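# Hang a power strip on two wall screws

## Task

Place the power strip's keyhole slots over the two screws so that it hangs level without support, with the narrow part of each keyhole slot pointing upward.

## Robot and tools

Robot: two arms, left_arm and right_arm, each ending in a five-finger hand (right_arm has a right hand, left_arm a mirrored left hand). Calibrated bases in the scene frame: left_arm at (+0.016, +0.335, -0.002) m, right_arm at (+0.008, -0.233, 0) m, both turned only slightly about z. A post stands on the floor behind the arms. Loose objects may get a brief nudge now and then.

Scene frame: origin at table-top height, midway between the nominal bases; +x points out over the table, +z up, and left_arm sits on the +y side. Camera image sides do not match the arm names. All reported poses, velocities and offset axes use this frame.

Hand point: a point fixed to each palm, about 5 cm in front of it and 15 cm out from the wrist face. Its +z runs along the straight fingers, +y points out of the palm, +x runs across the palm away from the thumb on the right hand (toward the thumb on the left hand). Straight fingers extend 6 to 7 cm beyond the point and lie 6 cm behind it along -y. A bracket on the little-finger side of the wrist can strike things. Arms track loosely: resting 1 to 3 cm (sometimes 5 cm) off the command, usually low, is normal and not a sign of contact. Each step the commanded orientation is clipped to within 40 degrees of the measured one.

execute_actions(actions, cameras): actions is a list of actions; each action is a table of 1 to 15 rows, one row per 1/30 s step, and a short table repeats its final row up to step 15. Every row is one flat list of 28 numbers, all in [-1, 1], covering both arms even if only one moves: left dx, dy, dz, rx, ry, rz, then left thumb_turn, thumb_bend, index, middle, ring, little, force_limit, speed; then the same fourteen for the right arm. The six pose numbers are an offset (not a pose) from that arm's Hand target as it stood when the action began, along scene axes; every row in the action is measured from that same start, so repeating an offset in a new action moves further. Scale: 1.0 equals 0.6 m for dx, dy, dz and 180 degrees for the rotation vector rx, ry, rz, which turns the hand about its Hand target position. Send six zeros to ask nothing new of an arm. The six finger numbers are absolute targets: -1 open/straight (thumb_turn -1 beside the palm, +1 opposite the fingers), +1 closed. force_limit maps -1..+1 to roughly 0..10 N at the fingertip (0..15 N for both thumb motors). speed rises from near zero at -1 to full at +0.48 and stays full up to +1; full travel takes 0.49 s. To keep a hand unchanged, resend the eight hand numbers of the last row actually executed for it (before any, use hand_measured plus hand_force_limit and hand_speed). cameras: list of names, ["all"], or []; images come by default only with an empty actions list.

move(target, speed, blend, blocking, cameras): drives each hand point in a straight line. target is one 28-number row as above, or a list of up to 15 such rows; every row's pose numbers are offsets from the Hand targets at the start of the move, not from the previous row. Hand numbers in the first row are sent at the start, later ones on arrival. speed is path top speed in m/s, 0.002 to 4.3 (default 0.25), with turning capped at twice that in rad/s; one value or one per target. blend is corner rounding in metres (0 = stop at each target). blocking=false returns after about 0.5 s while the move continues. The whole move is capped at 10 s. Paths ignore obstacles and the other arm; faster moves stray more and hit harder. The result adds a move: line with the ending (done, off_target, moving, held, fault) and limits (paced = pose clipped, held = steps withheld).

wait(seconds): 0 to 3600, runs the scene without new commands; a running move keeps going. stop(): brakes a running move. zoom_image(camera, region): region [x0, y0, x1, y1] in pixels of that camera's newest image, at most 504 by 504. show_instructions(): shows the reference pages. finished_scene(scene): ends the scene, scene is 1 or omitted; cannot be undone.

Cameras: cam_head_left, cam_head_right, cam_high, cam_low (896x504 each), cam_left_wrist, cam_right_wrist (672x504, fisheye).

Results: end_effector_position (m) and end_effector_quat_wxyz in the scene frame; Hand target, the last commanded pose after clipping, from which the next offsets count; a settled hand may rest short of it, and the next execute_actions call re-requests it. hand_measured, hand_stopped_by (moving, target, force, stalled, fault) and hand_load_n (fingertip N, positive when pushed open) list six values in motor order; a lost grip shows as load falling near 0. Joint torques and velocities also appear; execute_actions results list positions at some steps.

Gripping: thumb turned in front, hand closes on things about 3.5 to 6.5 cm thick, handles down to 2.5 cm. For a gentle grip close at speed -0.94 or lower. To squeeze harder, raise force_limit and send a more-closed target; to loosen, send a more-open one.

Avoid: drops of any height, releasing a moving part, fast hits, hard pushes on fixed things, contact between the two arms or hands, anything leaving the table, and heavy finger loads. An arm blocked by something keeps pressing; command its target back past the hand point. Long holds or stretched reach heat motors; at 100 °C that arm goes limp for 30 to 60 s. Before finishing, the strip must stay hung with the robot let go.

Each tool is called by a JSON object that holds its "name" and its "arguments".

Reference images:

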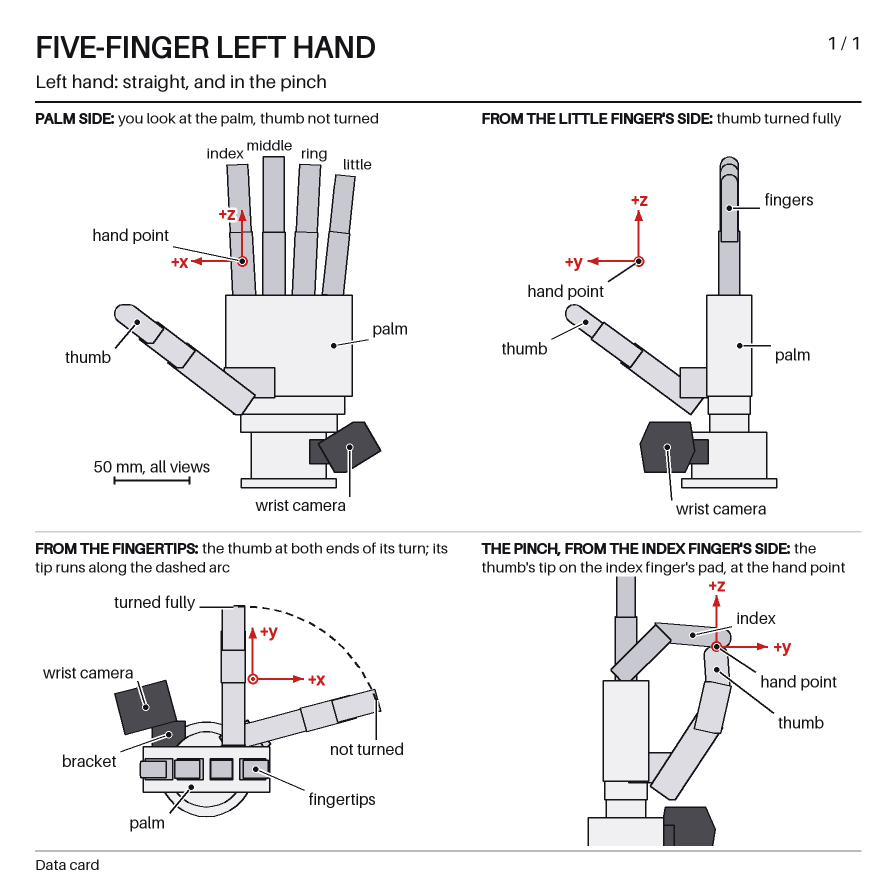

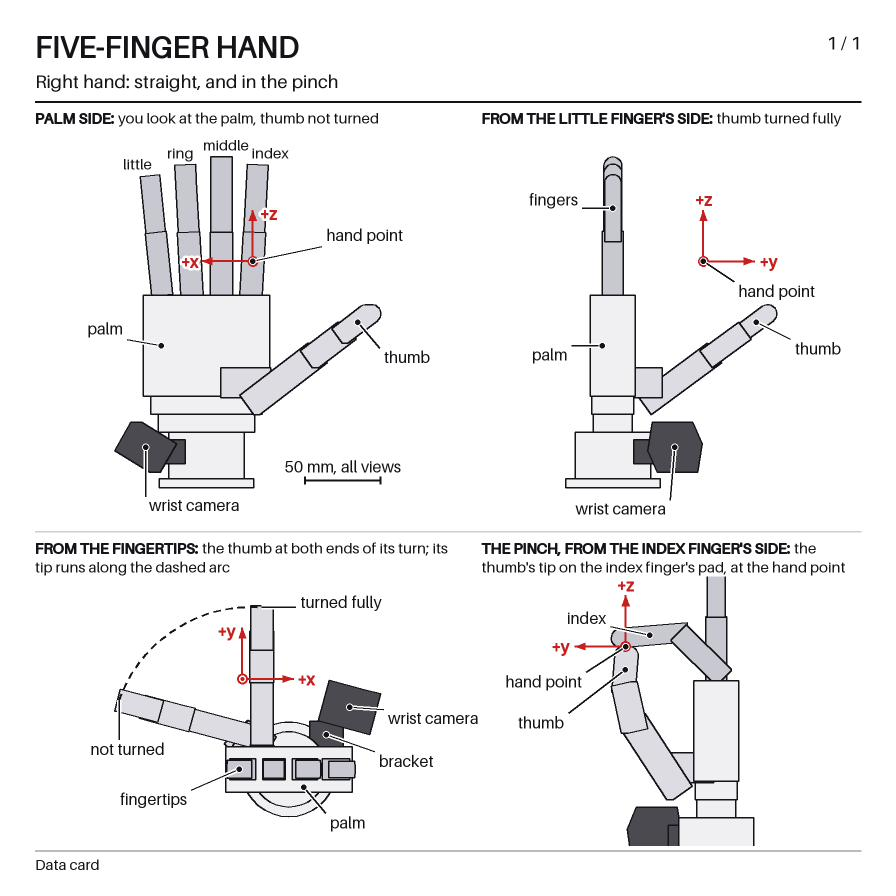

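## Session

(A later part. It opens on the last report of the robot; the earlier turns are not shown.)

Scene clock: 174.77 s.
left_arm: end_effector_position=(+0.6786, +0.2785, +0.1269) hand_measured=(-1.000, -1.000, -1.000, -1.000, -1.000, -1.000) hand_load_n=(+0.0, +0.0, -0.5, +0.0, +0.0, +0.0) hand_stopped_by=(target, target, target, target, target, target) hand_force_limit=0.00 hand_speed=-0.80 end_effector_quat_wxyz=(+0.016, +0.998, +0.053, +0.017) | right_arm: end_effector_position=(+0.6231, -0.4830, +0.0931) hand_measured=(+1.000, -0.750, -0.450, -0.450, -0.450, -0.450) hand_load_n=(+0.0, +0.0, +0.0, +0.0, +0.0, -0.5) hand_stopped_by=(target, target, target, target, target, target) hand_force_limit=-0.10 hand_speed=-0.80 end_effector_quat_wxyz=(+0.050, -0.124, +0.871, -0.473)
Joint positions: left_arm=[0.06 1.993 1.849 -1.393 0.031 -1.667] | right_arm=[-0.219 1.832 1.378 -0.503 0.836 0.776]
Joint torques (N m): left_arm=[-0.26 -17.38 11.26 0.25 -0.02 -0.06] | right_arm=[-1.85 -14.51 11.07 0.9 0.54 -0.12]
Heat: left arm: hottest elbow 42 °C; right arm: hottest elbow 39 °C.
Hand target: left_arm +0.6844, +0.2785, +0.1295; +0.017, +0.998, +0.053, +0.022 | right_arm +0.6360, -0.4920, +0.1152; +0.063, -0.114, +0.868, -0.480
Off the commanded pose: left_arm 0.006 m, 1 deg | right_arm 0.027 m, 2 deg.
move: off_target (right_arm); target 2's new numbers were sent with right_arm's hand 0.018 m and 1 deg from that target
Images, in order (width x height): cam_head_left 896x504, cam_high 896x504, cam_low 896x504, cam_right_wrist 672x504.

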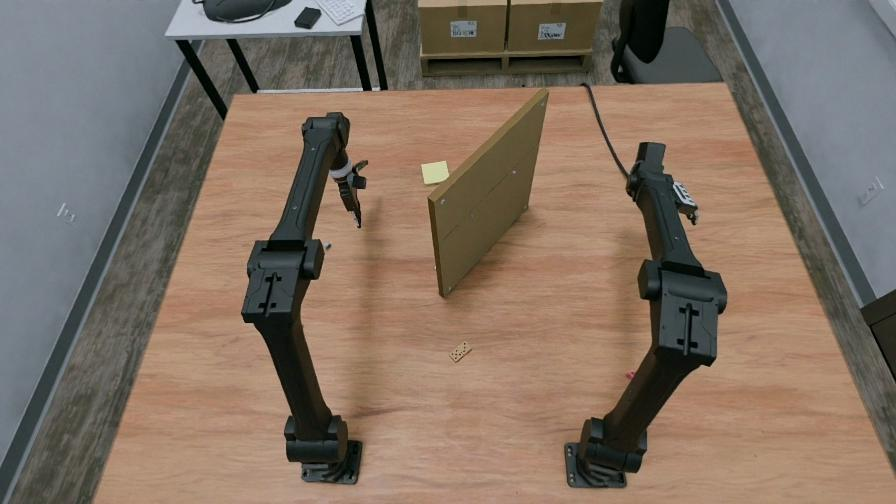

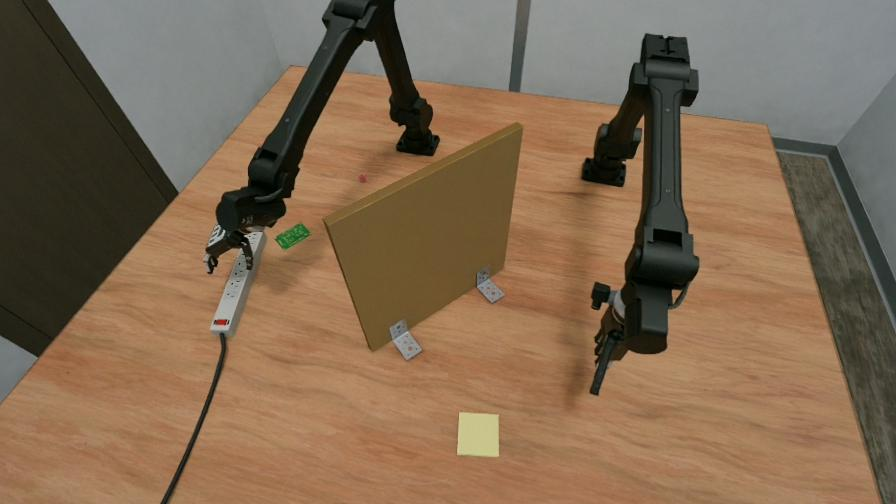

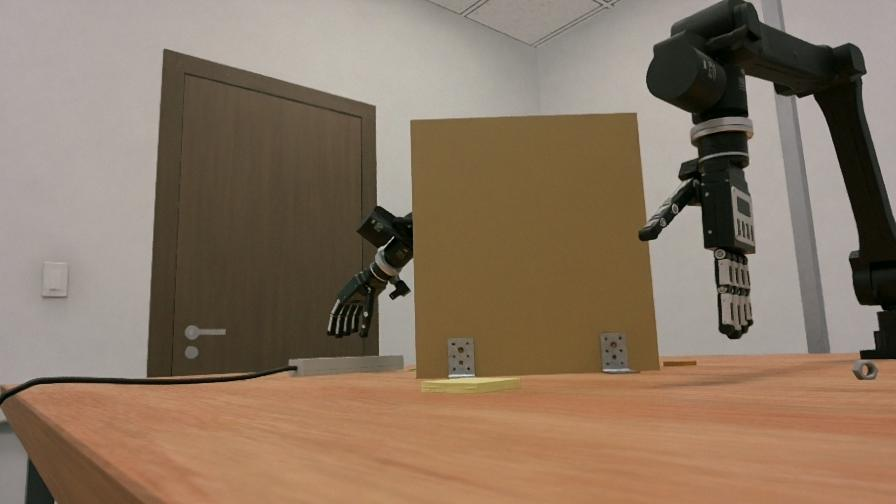

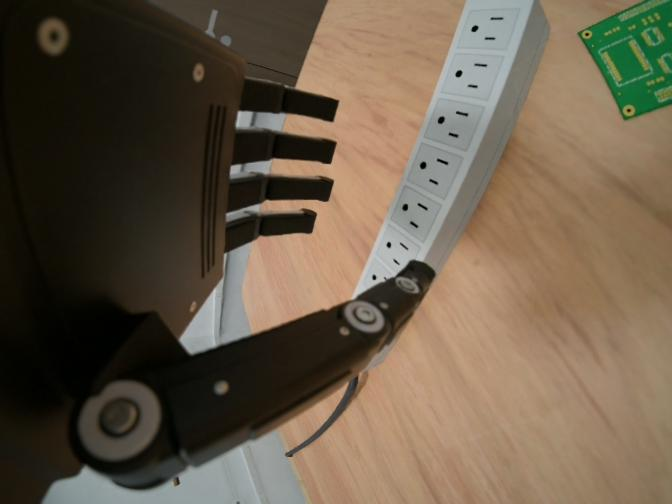

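{"name": "move", "arguments": {"target": [0,0,0,0,0,0,-1,-1,-1,-1,-1,-1,0,-0.8, 0.0,-0.003,-0.01,-0.0377,0.1393,-0.0049,1,-0.75,-0.45,-0.45,-0.5,-0.5,-0.1,-0.8], "speed": 0.12, "cameras": ["cam_low","cam_high","cam_right_wrist","cam_head_left"]}}

{"name": "zoom_image", "arguments": {"camera": "cam_low", "region": [270, 280, 420, 400]}}

{"name": "zoom_image", "arguments": {"camera": "cam_high", "region": [170, 190, 290, 350]}}

Scene clock: 179.37 s.
left_arm: end_effector_position=(+0.6786, +0.2785, +0.1269) hand_measured=(-1.000, -1.000, -1.000, -1.000, -1.000, -1.000) hand_load_n=(+0.0, +0.0, +0.0, +0.0, +0.0, +0.0) hand_stopped_by=(target, target, target, target, target, target) hand_force_limit=0.00 hand_speed=-0.80 end_effector_quat_wxyz=(+0.016, +0.998, +0.053, +0.017) | right_arm: end_effector_position=(+0.6193, -0.4955, +0.1046) hand_measured=(+1.000, -0.750, -0.450, -0.450, -0.500, -0.500) hand_load_n=(+0.5, -0.5, +0.0, +0.0, +0.0, +0.0) hand_stopped_by=(target, target, target, target, target, target) hand_force_limit=-0.10 hand_speed=-0.80 end_effector_quat_wxyz=(-0.143, -0.209, +0.834, -0.491)
Joint positions: left_arm=[0.06 1.993 1.849 -1.393 0.031 -1.667] | right_arm=[-0.183 2.02 1.715 -0.981 1.05 0.716]
Joint torques (N m): left_arm=[-0.56 -17.08 11.21 0.21 -0.04 -0.08] | right_arm=[-0.56 -14.62 11.64 0.32 0.78 -0.17]
Heat: left arm: hottest elbow 42 °C; right arm: hottest elbow 39 °C.
Hand target: left_arm +0.6844, +0.2785, +0.1295; +0.017, +0.998, +0.053, +0.022 | right_arm +0.6360, -0.4939, +0.1091; -0.138, -0.212, +0.832, -0.494
Off the commanded pose: left_arm 0.006 m, 1 deg | right_arm 0.017 m, 1 deg.
move: off_target (right_arm)
Images, in order (width x height): cam_head_left 896x504, cam_high 896x504, cam_low 896x504, cam_right_wrist 672x504.

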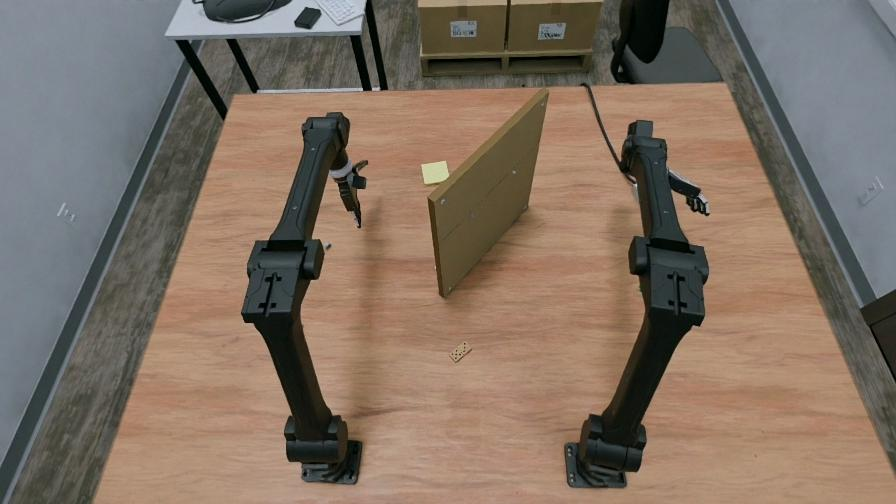

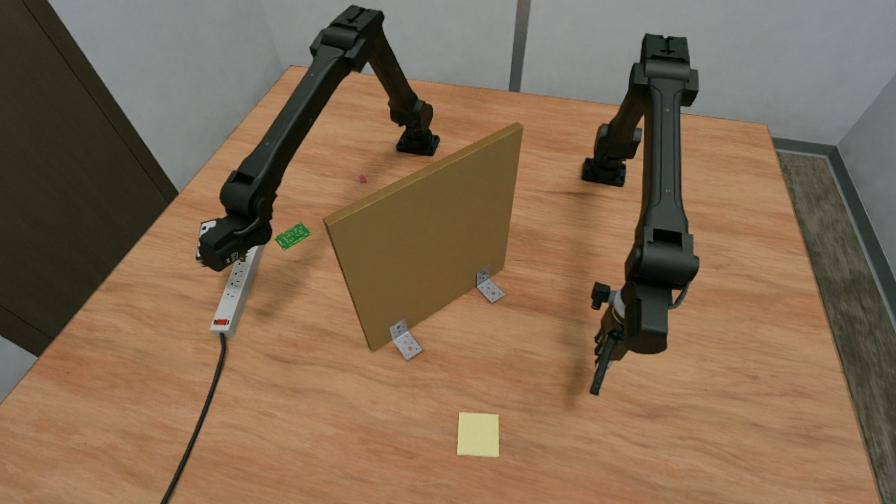

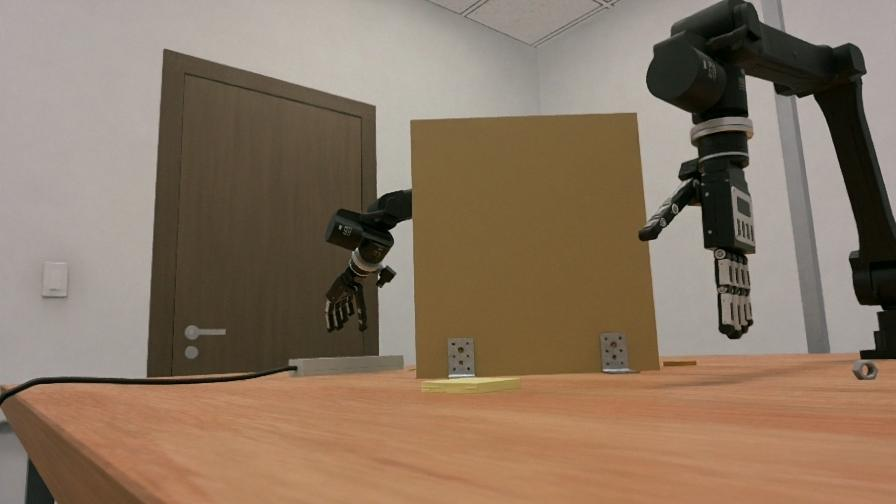

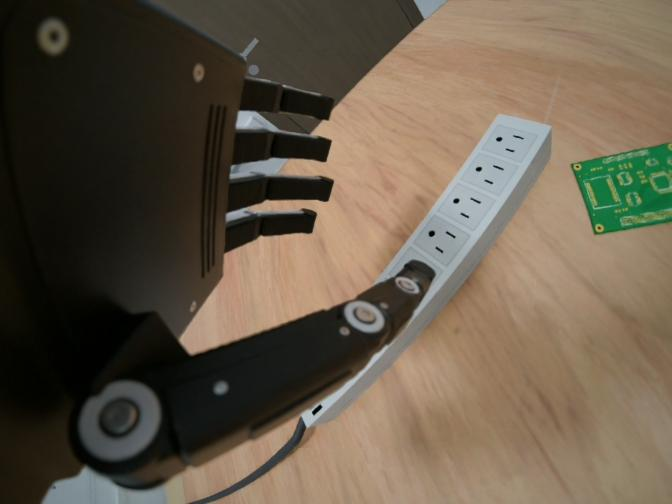

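Scaled by 3.360 from the camera's image (finer frame: 1280x720).

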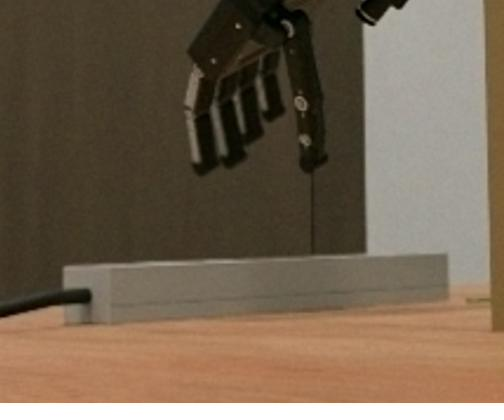

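Scaled by 3.150 from the camera's image (finer frame: 1280x720).

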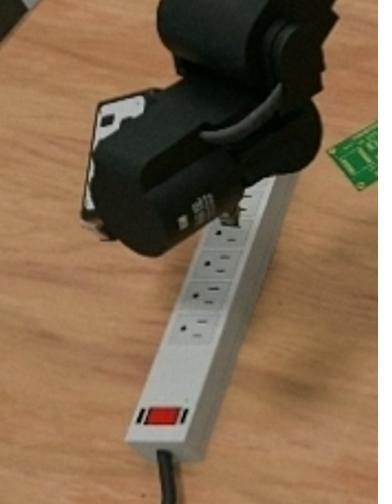

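{"name": "move", "arguments": {"target": [0,0,0,0,0,0,-1,-1,-1,-1,-1,-1,0,-0.8, -0.015,0.0015,-0.11,0,0,0,1,-0.75,-0.45,-0.45,-0.5,-0.5,-0.1,-0.8], "speed": 0.08, "cameras": ["cam_low","cam_high","cam_right_wrist"]}}

{"name": "zoom_image", "arguments": {"camera": "cam_low", "region": [270, 280, 420, 400]}}

{"name": "zoom_image", "arguments": {"camera": "cam_high", "region": [170, 190, 290, 350]}}

Scene clock: 181.27 s.
left_arm: end_effector_position=(+0.6786, +0.2785, +0.1269) hand_measured=(-1.000, -1.000, -1.000, -1.000, -1.000, -1.000) hand_load_n=(+0.0, +0.0, +0.0, +0.0, +0.0, +0.0) hand_stopped_by=(target, target, target, target, target, target) hand_force_limit=0.00 hand_speed=-0.80 end_effector_quat_wxyz=(+0.016, +0.998, +0.053, +0.017) | right_arm: end_effector_position=(+0.6294, -0.4975, +0.0606) hand_measured=(+1.000, -0.750, -0.450, -0.450, -0.500, -0.500) hand_load_n=(+0.0, +0.0, +0.0, +0.0, +0.0, +0.0) hand_stopped_by=(target, target, target, target, target, target) hand_force_limit=-0.10 hand_speed=-0.80 end_effector_quat_wxyz=(-0.128, -0.199, +0.834, -0.498)
Joint positions: left_arm=[0.06 1.993 1.849 -1.393 0.031 -1.667] | right_arm=[-0.183 2.067 1.665 -0.845 1.051 0.716]
Joint torques (N m): left_arm=[-0.21 -17.32 11.21 0.21 -0.03 -0.06] | right_arm=[-0.79 -15.15 6.74 1.17 0.75 -0.19]
Heat: left arm: hottest elbow 42 °C; right arm: hottest elbow 39 °C.
Hand target: left_arm +0.6844, +0.2785, +0.1295; +0.017, +0.998, +0.053, +0.022 | right_arm +0.6271, -0.4930, +0.0434; -0.138, -0.212, +0.832, -0.494
Off the commanded pose: left_arm 0.006 m, 1 deg | right_arm 0.018 m, 2 deg.
move: off_target (right_arm)
Images, in order (width x height): cam_high 896x504, cam_low 896x504, cam_right_wrist 672x504.

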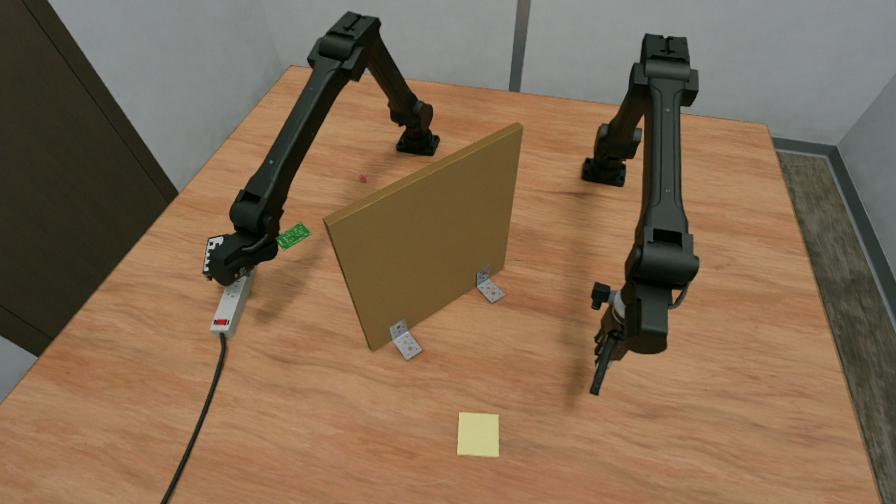

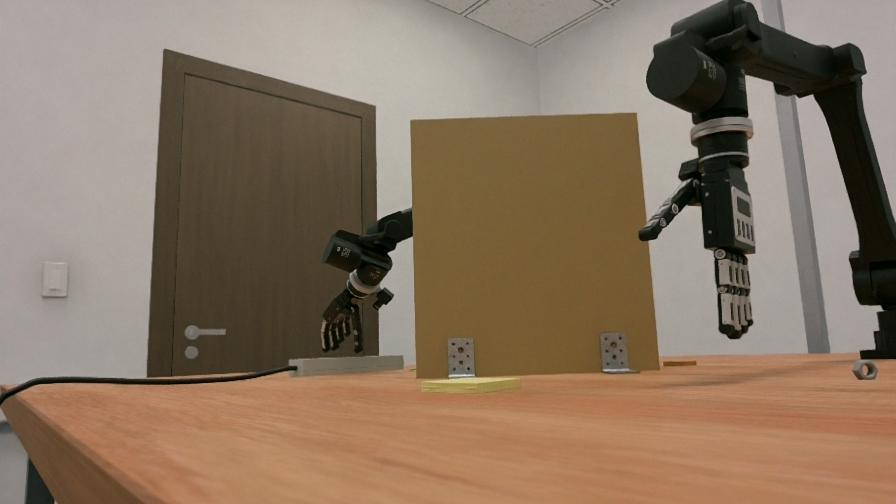

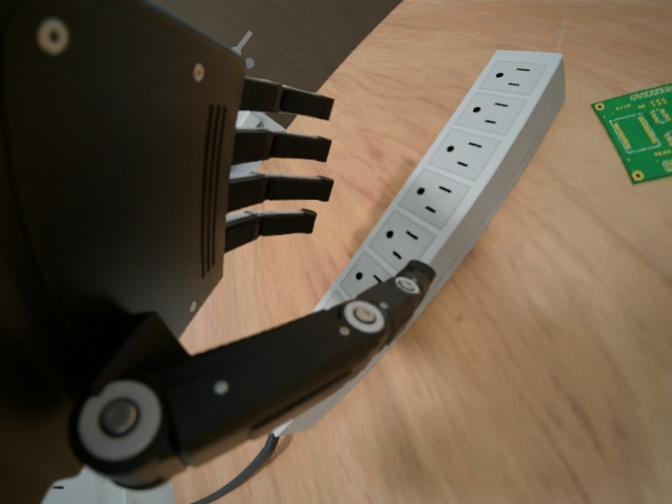

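Scaled by 3.360 from the camera's image (finer frame: 1280x720).

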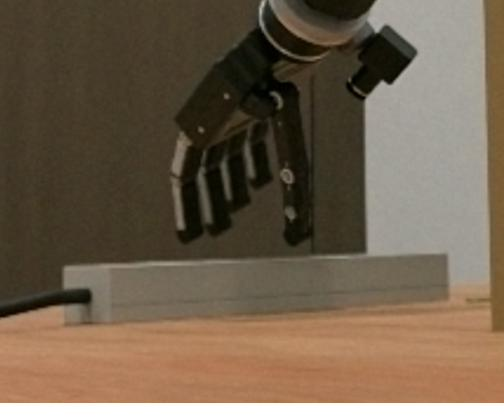

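Scaled by 3.150 from the camera's image (finer frame: 1280x720).

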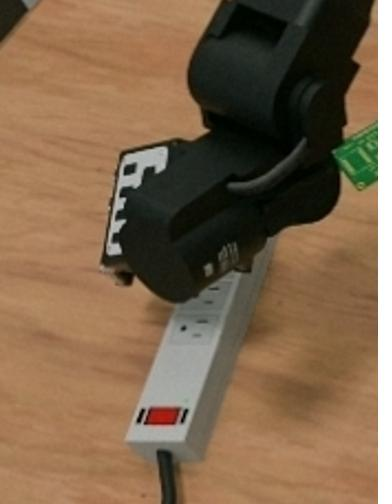

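{"name": "move", "arguments": {"target": [[0,0,0,0,0,0,-1,-1,-1,-1,-1,-1,0,-0.8, -0.008,0.025,0,0,0,0,1,-0.75,-0.45,-0.45,-0.5,-0.5,-0.1,-0.8],[0,0,0,0,0,0,-1,-1,-1,-1,-1,-1,0,-0.8, -0.008,0.025,-0.042,0,0,0,1,-0.75,-0.45,-0.45,-0.5,-0.5,-0.1,-0.8]], "speed": 0.08, "cameras": ["cam_low","cam_high","cam_right_wrist"]}}

{"name": "zoom_image", "arguments": {"camera": "cam_low", "region": [270, 280, 420, 400]}}

{"name": "zoom_image", "arguments": {"camera": "cam_high", "region": [170, 190, 290, 350]}}

Scene clock: 183.70 s.
left_arm: end_effector_position=(+0.6786, +0.2785, +0.1269) hand_measured=(-1.000, -1.000, -1.000, -1.000, -1.000, -1.000) hand_load_n=(+0.0, +0.0, +0.0, +0.0, +0.0, +0.0) hand_stopped_by=(target, target, target, target, target, target) hand_force_limit=0.00 hand_speed=-0.80 end_effector_quat_wxyz=(+0.016, +0.998, +0.053, +0.017) | right_arm: end_effector_position=(+0.6253, -0.4807, +0.0382) hand_measured=(+1.000, -0.750, -0.450, -0.450, -0.500, -0.500) hand_load_n=(+0.0, +0.0, +0.0, +0.0, +0.0, +0.0) hand_stopped_by=(target, target, target, target, target, target) hand_force_limit=-0.10 hand_speed=-0.80 end_effector_quat_wxyz=(-0.131, -0.210, +0.831, -0.497)
Joint positions: left_arm=[0.06 1.993 1.849 -1.393 0.031 -1.667] | right_arm=[-0.158 2.08 1.625 -0.824 1.057 0.733]
Joint torques (N m): left_arm=[-0.44 -17.38 11.23 0.16 -0.03 -0.04] | right_arm=[-0.97 -15.09 6.37 1.13 0.76 0.03]
Heat: left arm: hottest elbow 42 °C; right arm: hottest elbow 39 °C.
Hand target: left_arm +0.6844, +0.2785, +0.1295; +0.017, +0.998, +0.053, +0.022 | right_arm +0.6221, -0.4781, +0.0181; -0.138, -0.212, +0.832, -0.494
Off the commanded pose: left_arm 0.006 m, 1 deg | right_arm 0.020 m, 1 deg.
move: off_target (right_arm)
Images, in order (width x height): cam_high 896x504, cam_low 896x504, cam_right_wrist 672x504.

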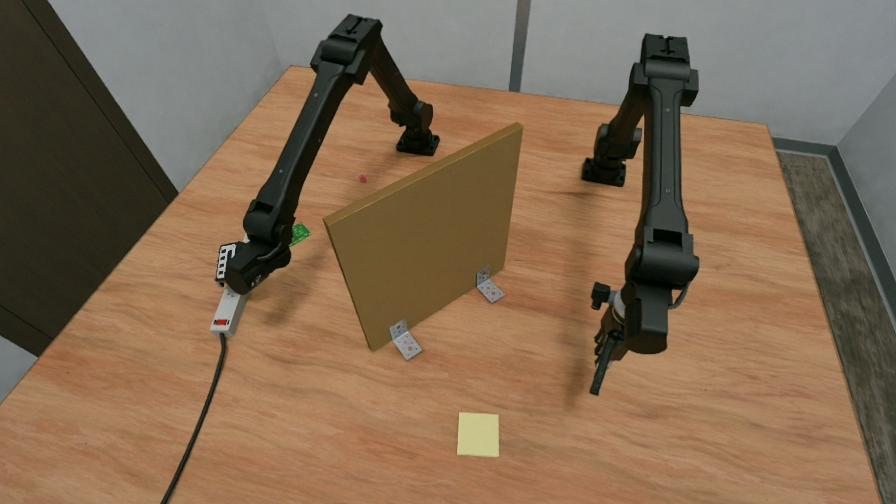

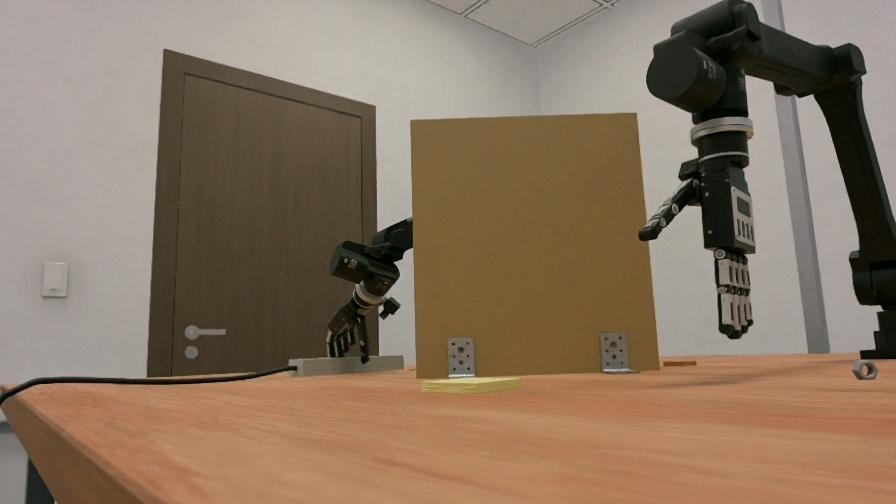

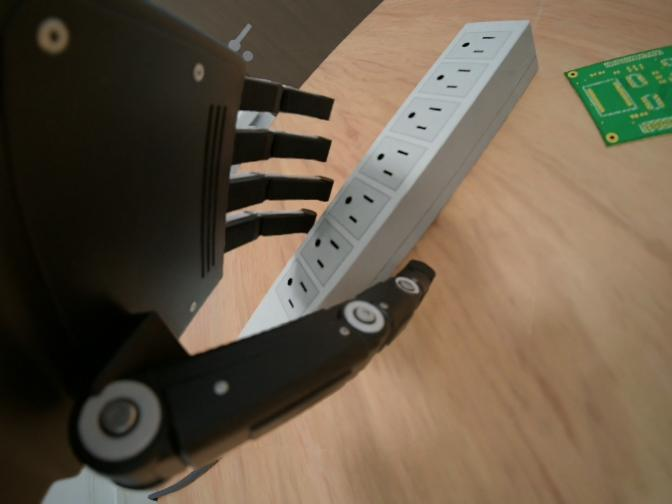

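Scaled by 3.360 from the camera's image (finer frame: 1280x720).

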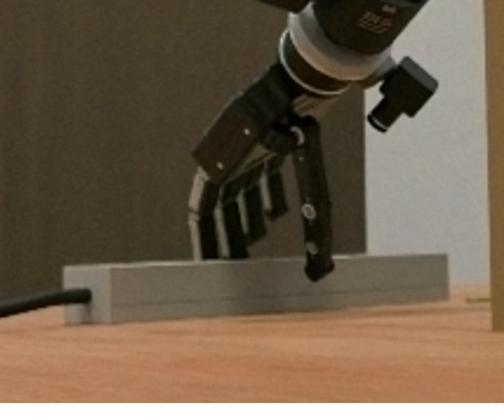

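Scaled by 3.150 from the camera's image (finer frame: 1280x720).

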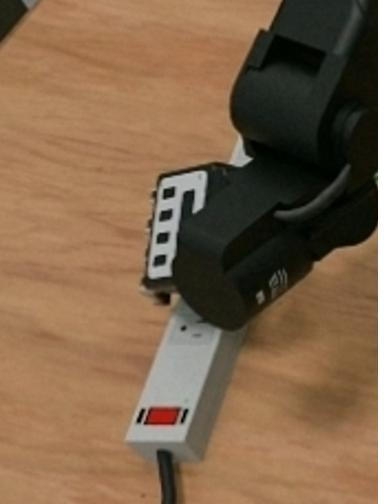

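{"name": "move", "arguments": {"target": [[0,0,0,0,0,0,-1,-1,-1,-1,-1,-1,0,-0.8, 0,-0.02,0,0,0,0,1,-0.75,-0.45,-0.45,-0.5,-0.5,-0.1,-0.8],[0,0,0,0,0,0,-1,-1,-1,-1,-1,-1,0,-0.8, 0,-0.02,-0.032,0,0,0,1,-0.7,-0.45,-0.45,-0.5,-0.5,-0.1,-0.8]], "speed": 0.06, "cameras": ["cam_low","cam_high","cam_right_wrist"]}}

{"name": "zoom_image", "arguments": {"camera": "cam_low", "region": [270, 280, 420, 400]}}

Scene clock: 186.37 s.
left_arm: end_effector_position=(+0.6786, +0.2785, +0.1269) hand_measured=(-1.000, -1.000, -1.000, -1.000, -1.000, -1.000) hand_load_n=(+0.0, +0.0, +0.0, +0.0, +0.0, +0.0) hand_stopped_by=(target, target, target, target, target, target) hand_force_limit=0.00 hand_speed=-0.80 end_effector_quat_wxyz=(+0.016, +0.998, +0.053, +0.017) | right_arm: end_effector_position=(+0.6304, -0.4863, +0.0191) hand_measured=(+1.000, -0.700, -0.450, -0.450, -0.500, -0.500) hand_load_n=(-0.5, +0.0, -0.5, +0.0, +0.0, +0.0) hand_stopped_by=(target, target, target, target, target, target) hand_force_limit=-0.10 hand_speed=-0.80 end_effector_quat_wxyz=(-0.123, -0.203, +0.832, -0.501)
Joint positions: left_arm=[0.06 1.993 1.849 -1.393 0.031 -1.667] | right_arm=[-0.165 2.107 1.611 -0.753 1.055 0.725]
Joint torques (N m): left_arm=[-0.32 -17.08 11.12 0.2 -0.03 -0.06] | right_arm=[-1.9 -15.15 6.3 1.17 0.59 -0.2]
Heat: left arm: hottest elbow 42 °C; right arm: hottest elbow 39 °C.
Hand target: left_arm +0.6844, +0.2785, +0.1295; +0.017, +0.998, +0.053, +0.022 | right_arm +0.6222, -0.4900, -0.0011; -0.138, -0.212, +0.832, -0.494
Off the commanded pose: left_arm 0.006 m, 1 deg | right_arm 0.022 m, 2 deg.
move: off_target (right_arm); target 2's new numbers were sent with right_arm's hand 0.022 m and 2 deg from that target
Images, in order (width x height): cam_high 896x504, cam_low 896x504, cam_right_wrist 672x504.

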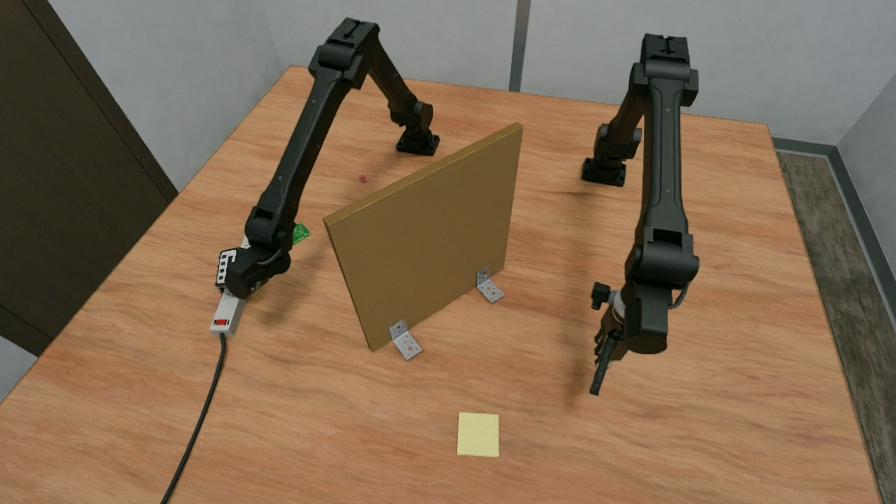

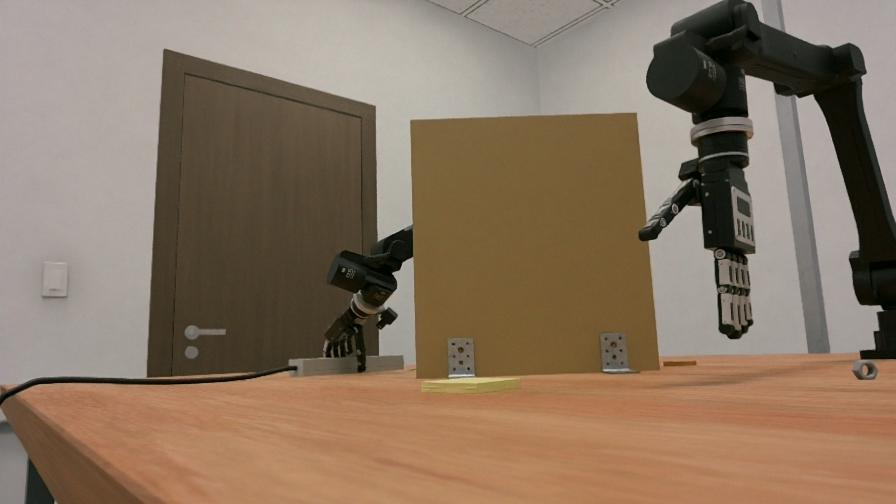

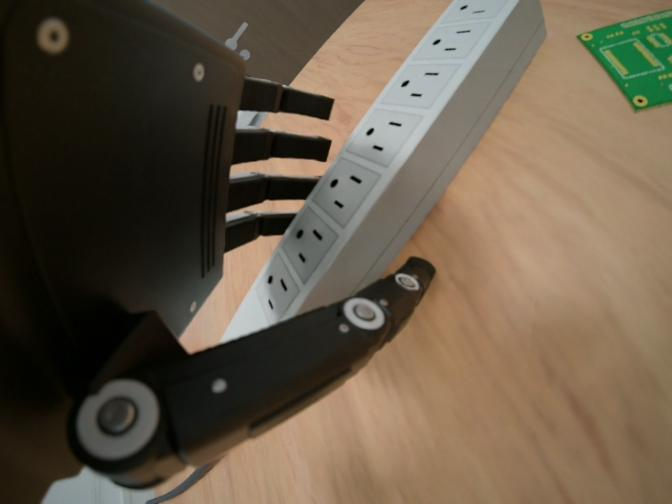

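Scaled by 3.360 from the camera's image (finer frame: 1280x720).

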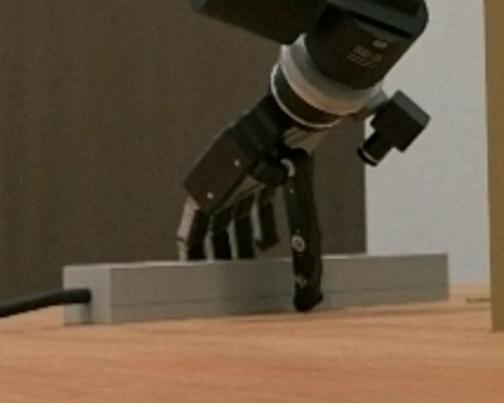

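{"name": "move", "arguments": {"target": [0,0,0,0,0,0,-1,-1,-1,-1,-1,-1,0,-0.8, -0.008,0.0,0.016,0,0,0,1,-0.7,-0.45,-0.45,-0.5,-0.5,-0.1,-0.8], "speed": 0.06, "cameras": ["cam_low"]}}

{"name": "zoom_image", "arguments": {"camera": "cam_low", "region": [270, 280, 420, 400]}}

Scene clock: 187.33 s.
left_arm: end_effector_position=(+0.6786, +0.2785, +0.1269) hand_measured=(-1.000, -1.000, -1.000, -1.000, -1.000, -1.000) hand_load_n=(+0.0, +0.0, +0.0, +0.0, +0.0, +0.0) hand_stopped_by=(target, target, target, target, target, target) hand_force_limit=0.00 hand_speed=-0.80 end_effector_quat_wxyz=(+0.016, +0.998, +0.053, +0.017) | right_arm: end_effector_position=(+0.6281, -0.4867, +0.0174) hand_measured=(+1.000, -0.700, -0.450, -0.450, -0.500, -0.500) hand_load_n=(-1.0, -0.5, +0.0, +0.0, -0.5, +0.0) hand_stopped_by=(target, target, target, target, target, target) hand_force_limit=-0.10 hand_speed=-0.80 end_effector_quat_wxyz=(-0.125, -0.204, +0.832, -0.500)
Joint positions: left_arm=[0.06 1.993 1.849 -1.393 0.031 -1.667] | right_arm=[-0.166 2.107 1.607 -0.753 1.055 0.723]
Joint torques (N m): left_arm=[-0.5 -17.03 11.18 0.23 -0.04 -0.08] | right_arm=[-1.73 -16.91 5.74 0.77 0.57 -0.22]
Heat: left arm: hottest elbow 42 °C; right arm: hottest elbow 39 °C.
Hand target: left_arm +0.6844, +0.2785, +0.1295; +0.017, +0.998, +0.053, +0.022 | right_arm +0.6174, -0.4899, +0.0084; -0.138, -0.212, +0.832, -0.494
Off the commanded pose: left_arm 0.006 m, 1 deg | right_arm 0.014 m, 2 deg.
move: off_target (right_arm)

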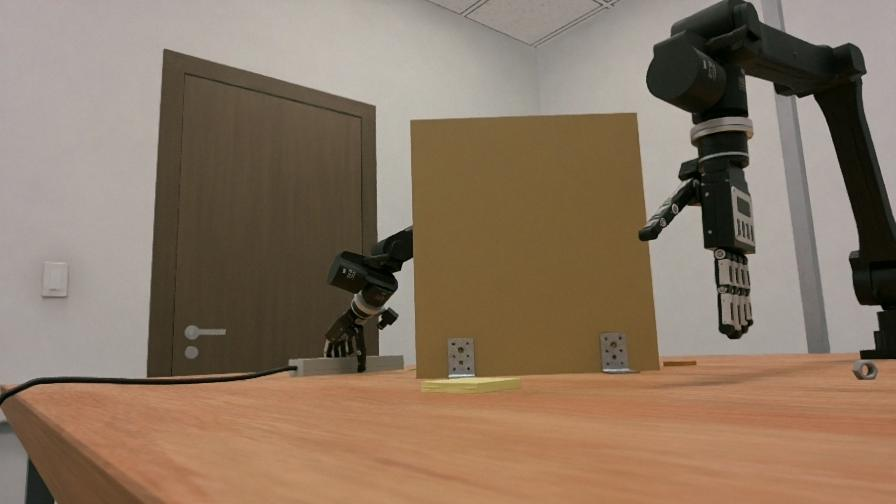

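Scaled by 3.360 from the camera's image (finer frame: 1280x720).

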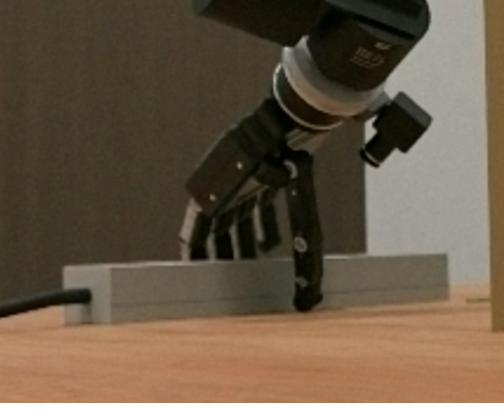

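{"name": "move", "arguments": {"target": [0,0,0,0,0,0,-1,-1,-1,-1,-1,-1,0,-0.8, 0.0,0.0,0.024,0,0,0,1,-0.7,-0.45,-0.45,-0.5,-0.5,-0.1,-0.8], "speed": 0.06, "cameras": ["cam_low"]}}

{"name": "zoom_image", "arguments": {"camera": "cam_low", "region": [270, 280, 420, 400]}}

Scene clock: 188.33 s.
left_arm: end_effector_position=(+0.6786, +0.2785, +0.1269) hand_measured=(-1.000, -1.000, -1.000, -1.000, -1.000, -1.000) hand_load_n=(+0.0, +0.0, +0.0, +0.5, +0.0, +0.0) hand_stopped_by=(target, target, target, target, target, target) hand_force_limit=0.00 hand_speed=-0.80 end_effector_quat_wxyz=(+0.016, +0.998, +0.053, +0.017) | right_arm: end_effector_position=(+0.6244, -0.4860, +0.0189) hand_measured=(+1.000, -0.700, -0.450, -0.450, -0.500, -0.500) hand_load_n=(+0.0, +0.0, +0.0, +0.0, +0.0, +0.0) hand_stopped_by=(target, target, target, target, target, target) hand_force_limit=-0.10 hand_speed=-0.80 end_effector_quat_wxyz=(-0.131, -0.208, +0.832, -0.497)
Joint positions: left_arm=[0.06 1.993 1.849 -1.393 0.031 -1.667] | right_arm=[-0.166 2.103 1.607 -0.772 1.055 0.723]
Joint torques (N m): left_arm=[-0.38 -17.38 11.25 0.24 -0.03 -0.05] | right_arm=[-2.08 -18.02 6.5 0.29 0.57 -0.21]
Heat: left arm: hottest elbow 42 °C; right arm: hottest elbow 39 °C.
Hand target: left_arm +0.6844, +0.2785, +0.1295; +0.017, +0.998, +0.053, +0.022 | right_arm +0.6174, -0.4899, +0.0228; -0.138, -0.212, +0.832, -0.494
Off the commanded pose: left_arm 0.006 m, 1 deg | right_arm 0.009 m, 1 deg.
move: done

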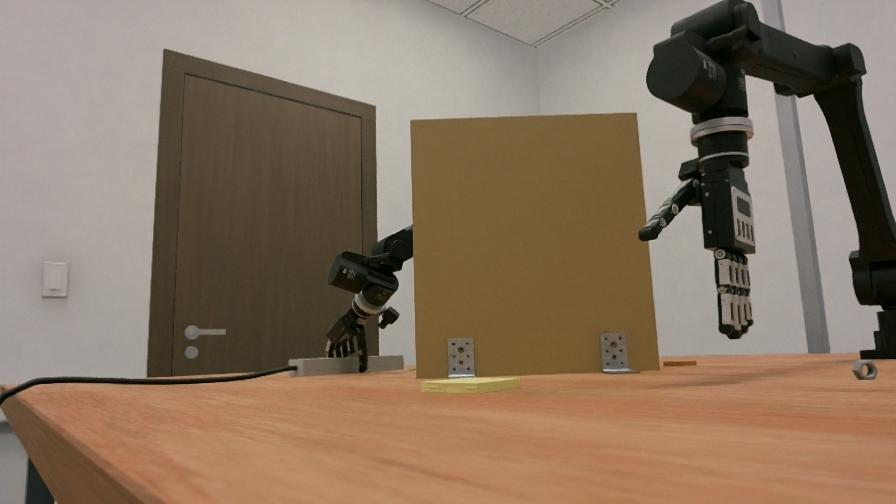

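Scaled by 3.360 from the camera's image (finer frame: 1280x720).

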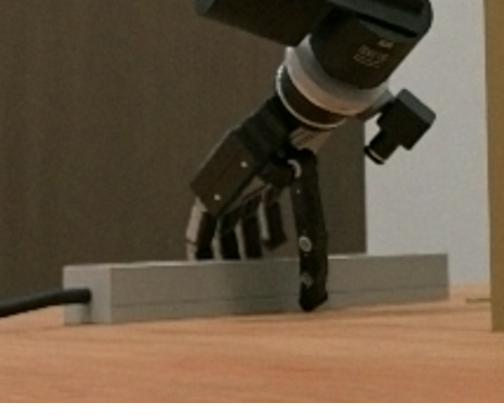

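{"name": "move", "arguments": {"target": [0,0,0,0,0,0,-1,-1,-1,-1,-1,-1,0,-0.8, 0.008,0.0,0.014,0,0,0,1,-0.7,-0.45,-0.45,-0.5,-0.5,-0.1,-0.8], "speed": 0.06, "cameras": ["cam_low"]}}

{"name": "zoom_image", "arguments": {"camera": "cam_low", "region": [270, 280, 420, 400]}}

Scene clock: 189.23 s.
left_arm: end_effector_position=(+0.6786, +0.2785, +0.1269) hand_measured=(-1.000, -1.000, -1.000, -1.000, -1.000, -1.000) hand_load_n=(+0.0, +0.0, +0.0, +0.0, +0.0, +0.0) hand_stopped_by=(target, target, target, target, target, target) hand_force_limit=0.00 hand_speed=-0.80 end_effector_quat_wxyz=(+0.016, +0.998, +0.053, +0.017) | right_arm: end_effector_position=(+0.6187, -0.4849, +0.0179) hand_measured=(+1.000, -0.700, -0.450, -0.450, -0.500, -0.500) hand_load_n=(+0.0, +0.0, +0.0, +0.0, +0.0, +0.0) hand_stopped_by=(target, target, target, target, target, target) hand_force_limit=-0.10 hand_speed=-0.80 end_effector_quat_wxyz=(-0.141, -0.215, +0.831, -0.493)
Joint positions: left_arm=[0.06 1.993 1.849 -1.393 0.031 -1.667] | right_arm=[-0.166 2.103 1.607 -0.798 1.055 0.723]
Joint torques (N m): left_arm=[-0.26 -17.2 11.18 0.23 -0.03 -0.08] | right_arm=[-1.73 -17.73 8.35 0.25 0.61 -0.2]
Heat: left arm: hottest elbow 42 °C; right arm: hottest elbow 39 °C.
Hand target: left_arm +0.6844, +0.2785, +0.1295; +0.017, +0.998, +0.053, +0.022 | right_arm +0.6223, -0.4899, +0.0311; -0.138, -0.212, +0.832, -0.494
Off the commanded pose: left_arm 0.006 m, 1 deg | right_arm 0.015 m, 1 deg.
move: off_target (right_arm)

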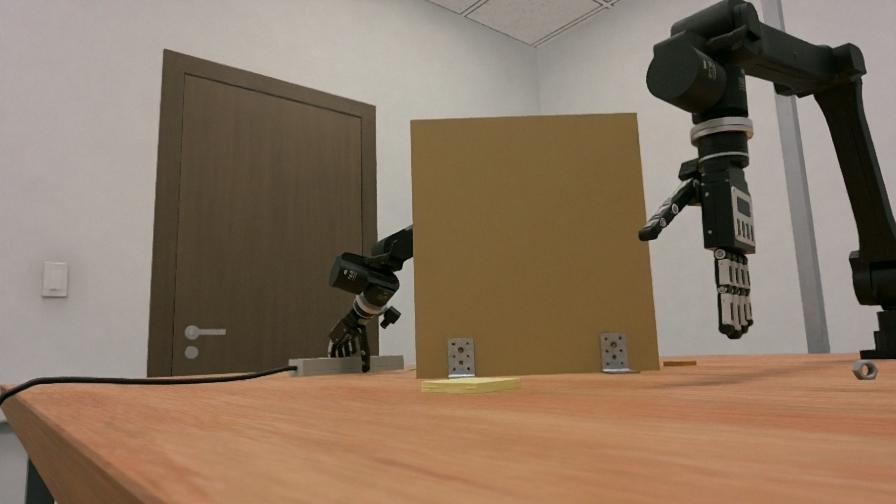

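Scaled by 3.360 from the camera's image (finer frame: 1280x720).

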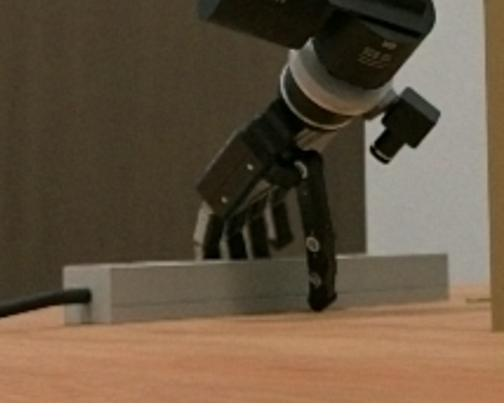

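{"name": "move", "arguments": {"target": [0,0,0,0,0,0,-1,-1,-1,-1,-1,-1,0,-0.8, 0.01,0.0,0.02,0,0,0,1,-0.7,-0.45,-0.45,-0.5,-0.5,-0.1,-0.8], "speed": 0.06, "cameras": ["cam_low"]}}

{"name": "zoom_image", "arguments": {"camera": "cam_low", "region": [270, 280, 420, 400]}}

Scene clock: 190.17 s.
left_arm: end_effector_position=(+0.6786, +0.2785, +0.1269) hand_measured=(-1.000, -1.000, -1.000, -1.000, -1.000, -1.000) hand_load_n=(+0.0, +0.0, +0.0, +0.0, +0.0, +0.5) hand_stopped_by=(target, target, target, target, target, target) hand_force_limit=0.00 hand_speed=-0.80 end_effector_quat_wxyz=(+0.016, +0.998, +0.053, +0.017) | right_arm: end_effector_position=(+0.6109, -0.4835, +0.0176) hand_measured=(+1.000, -0.700, -0.450, -0.450, -0.500, -0.500) hand_load_n=(+0.0, +0.0, +0.0, +0.0, +0.0, +0.0) hand_stopped_by=(target, target, target, target, target, target) hand_force_limit=-0.10 hand_speed=-0.80 end_effector_quat_wxyz=(-0.155, -0.224, +0.830, -0.487)
Joint positions: left_arm=[0.06 1.993 1.849 -1.393 0.031 -1.667] | right_arm=[-0.166 2.101 1.607 -0.834 1.055 0.723]
Joint torques (N m): left_arm=[-0.5 -17.14 11.18 0.24 -0.02 -0.07] | right_arm=[-1.49 -17.9 10.66 0.25 0.64 -0.17]
Heat: left arm: hottest elbow 42 °C; right arm: hottest elbow 39 °C.
Hand target: left_arm +0.6844, +0.2785, +0.1295; +0.017, +0.998, +0.053, +0.022 | right_arm +0.6283, -0.4899, +0.0432; -0.138, -0.212, +0.832, -0.494
Off the commanded pose: left_arm 0.006 m, 1 deg | right_arm 0.031 m, 3 deg.
move: off_target (right_arm)

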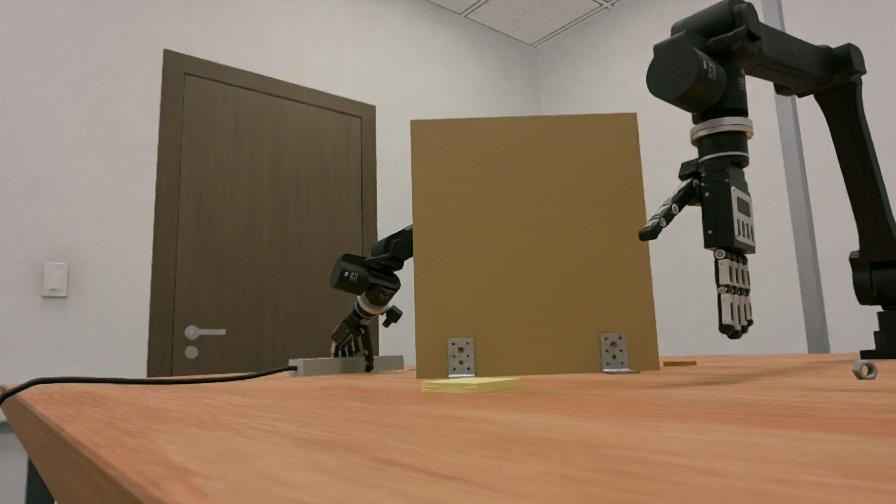

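Scaled by 3.360 from the camera's image (finer frame: 1280x720).

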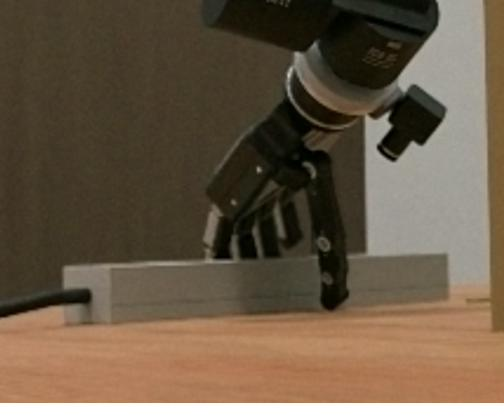

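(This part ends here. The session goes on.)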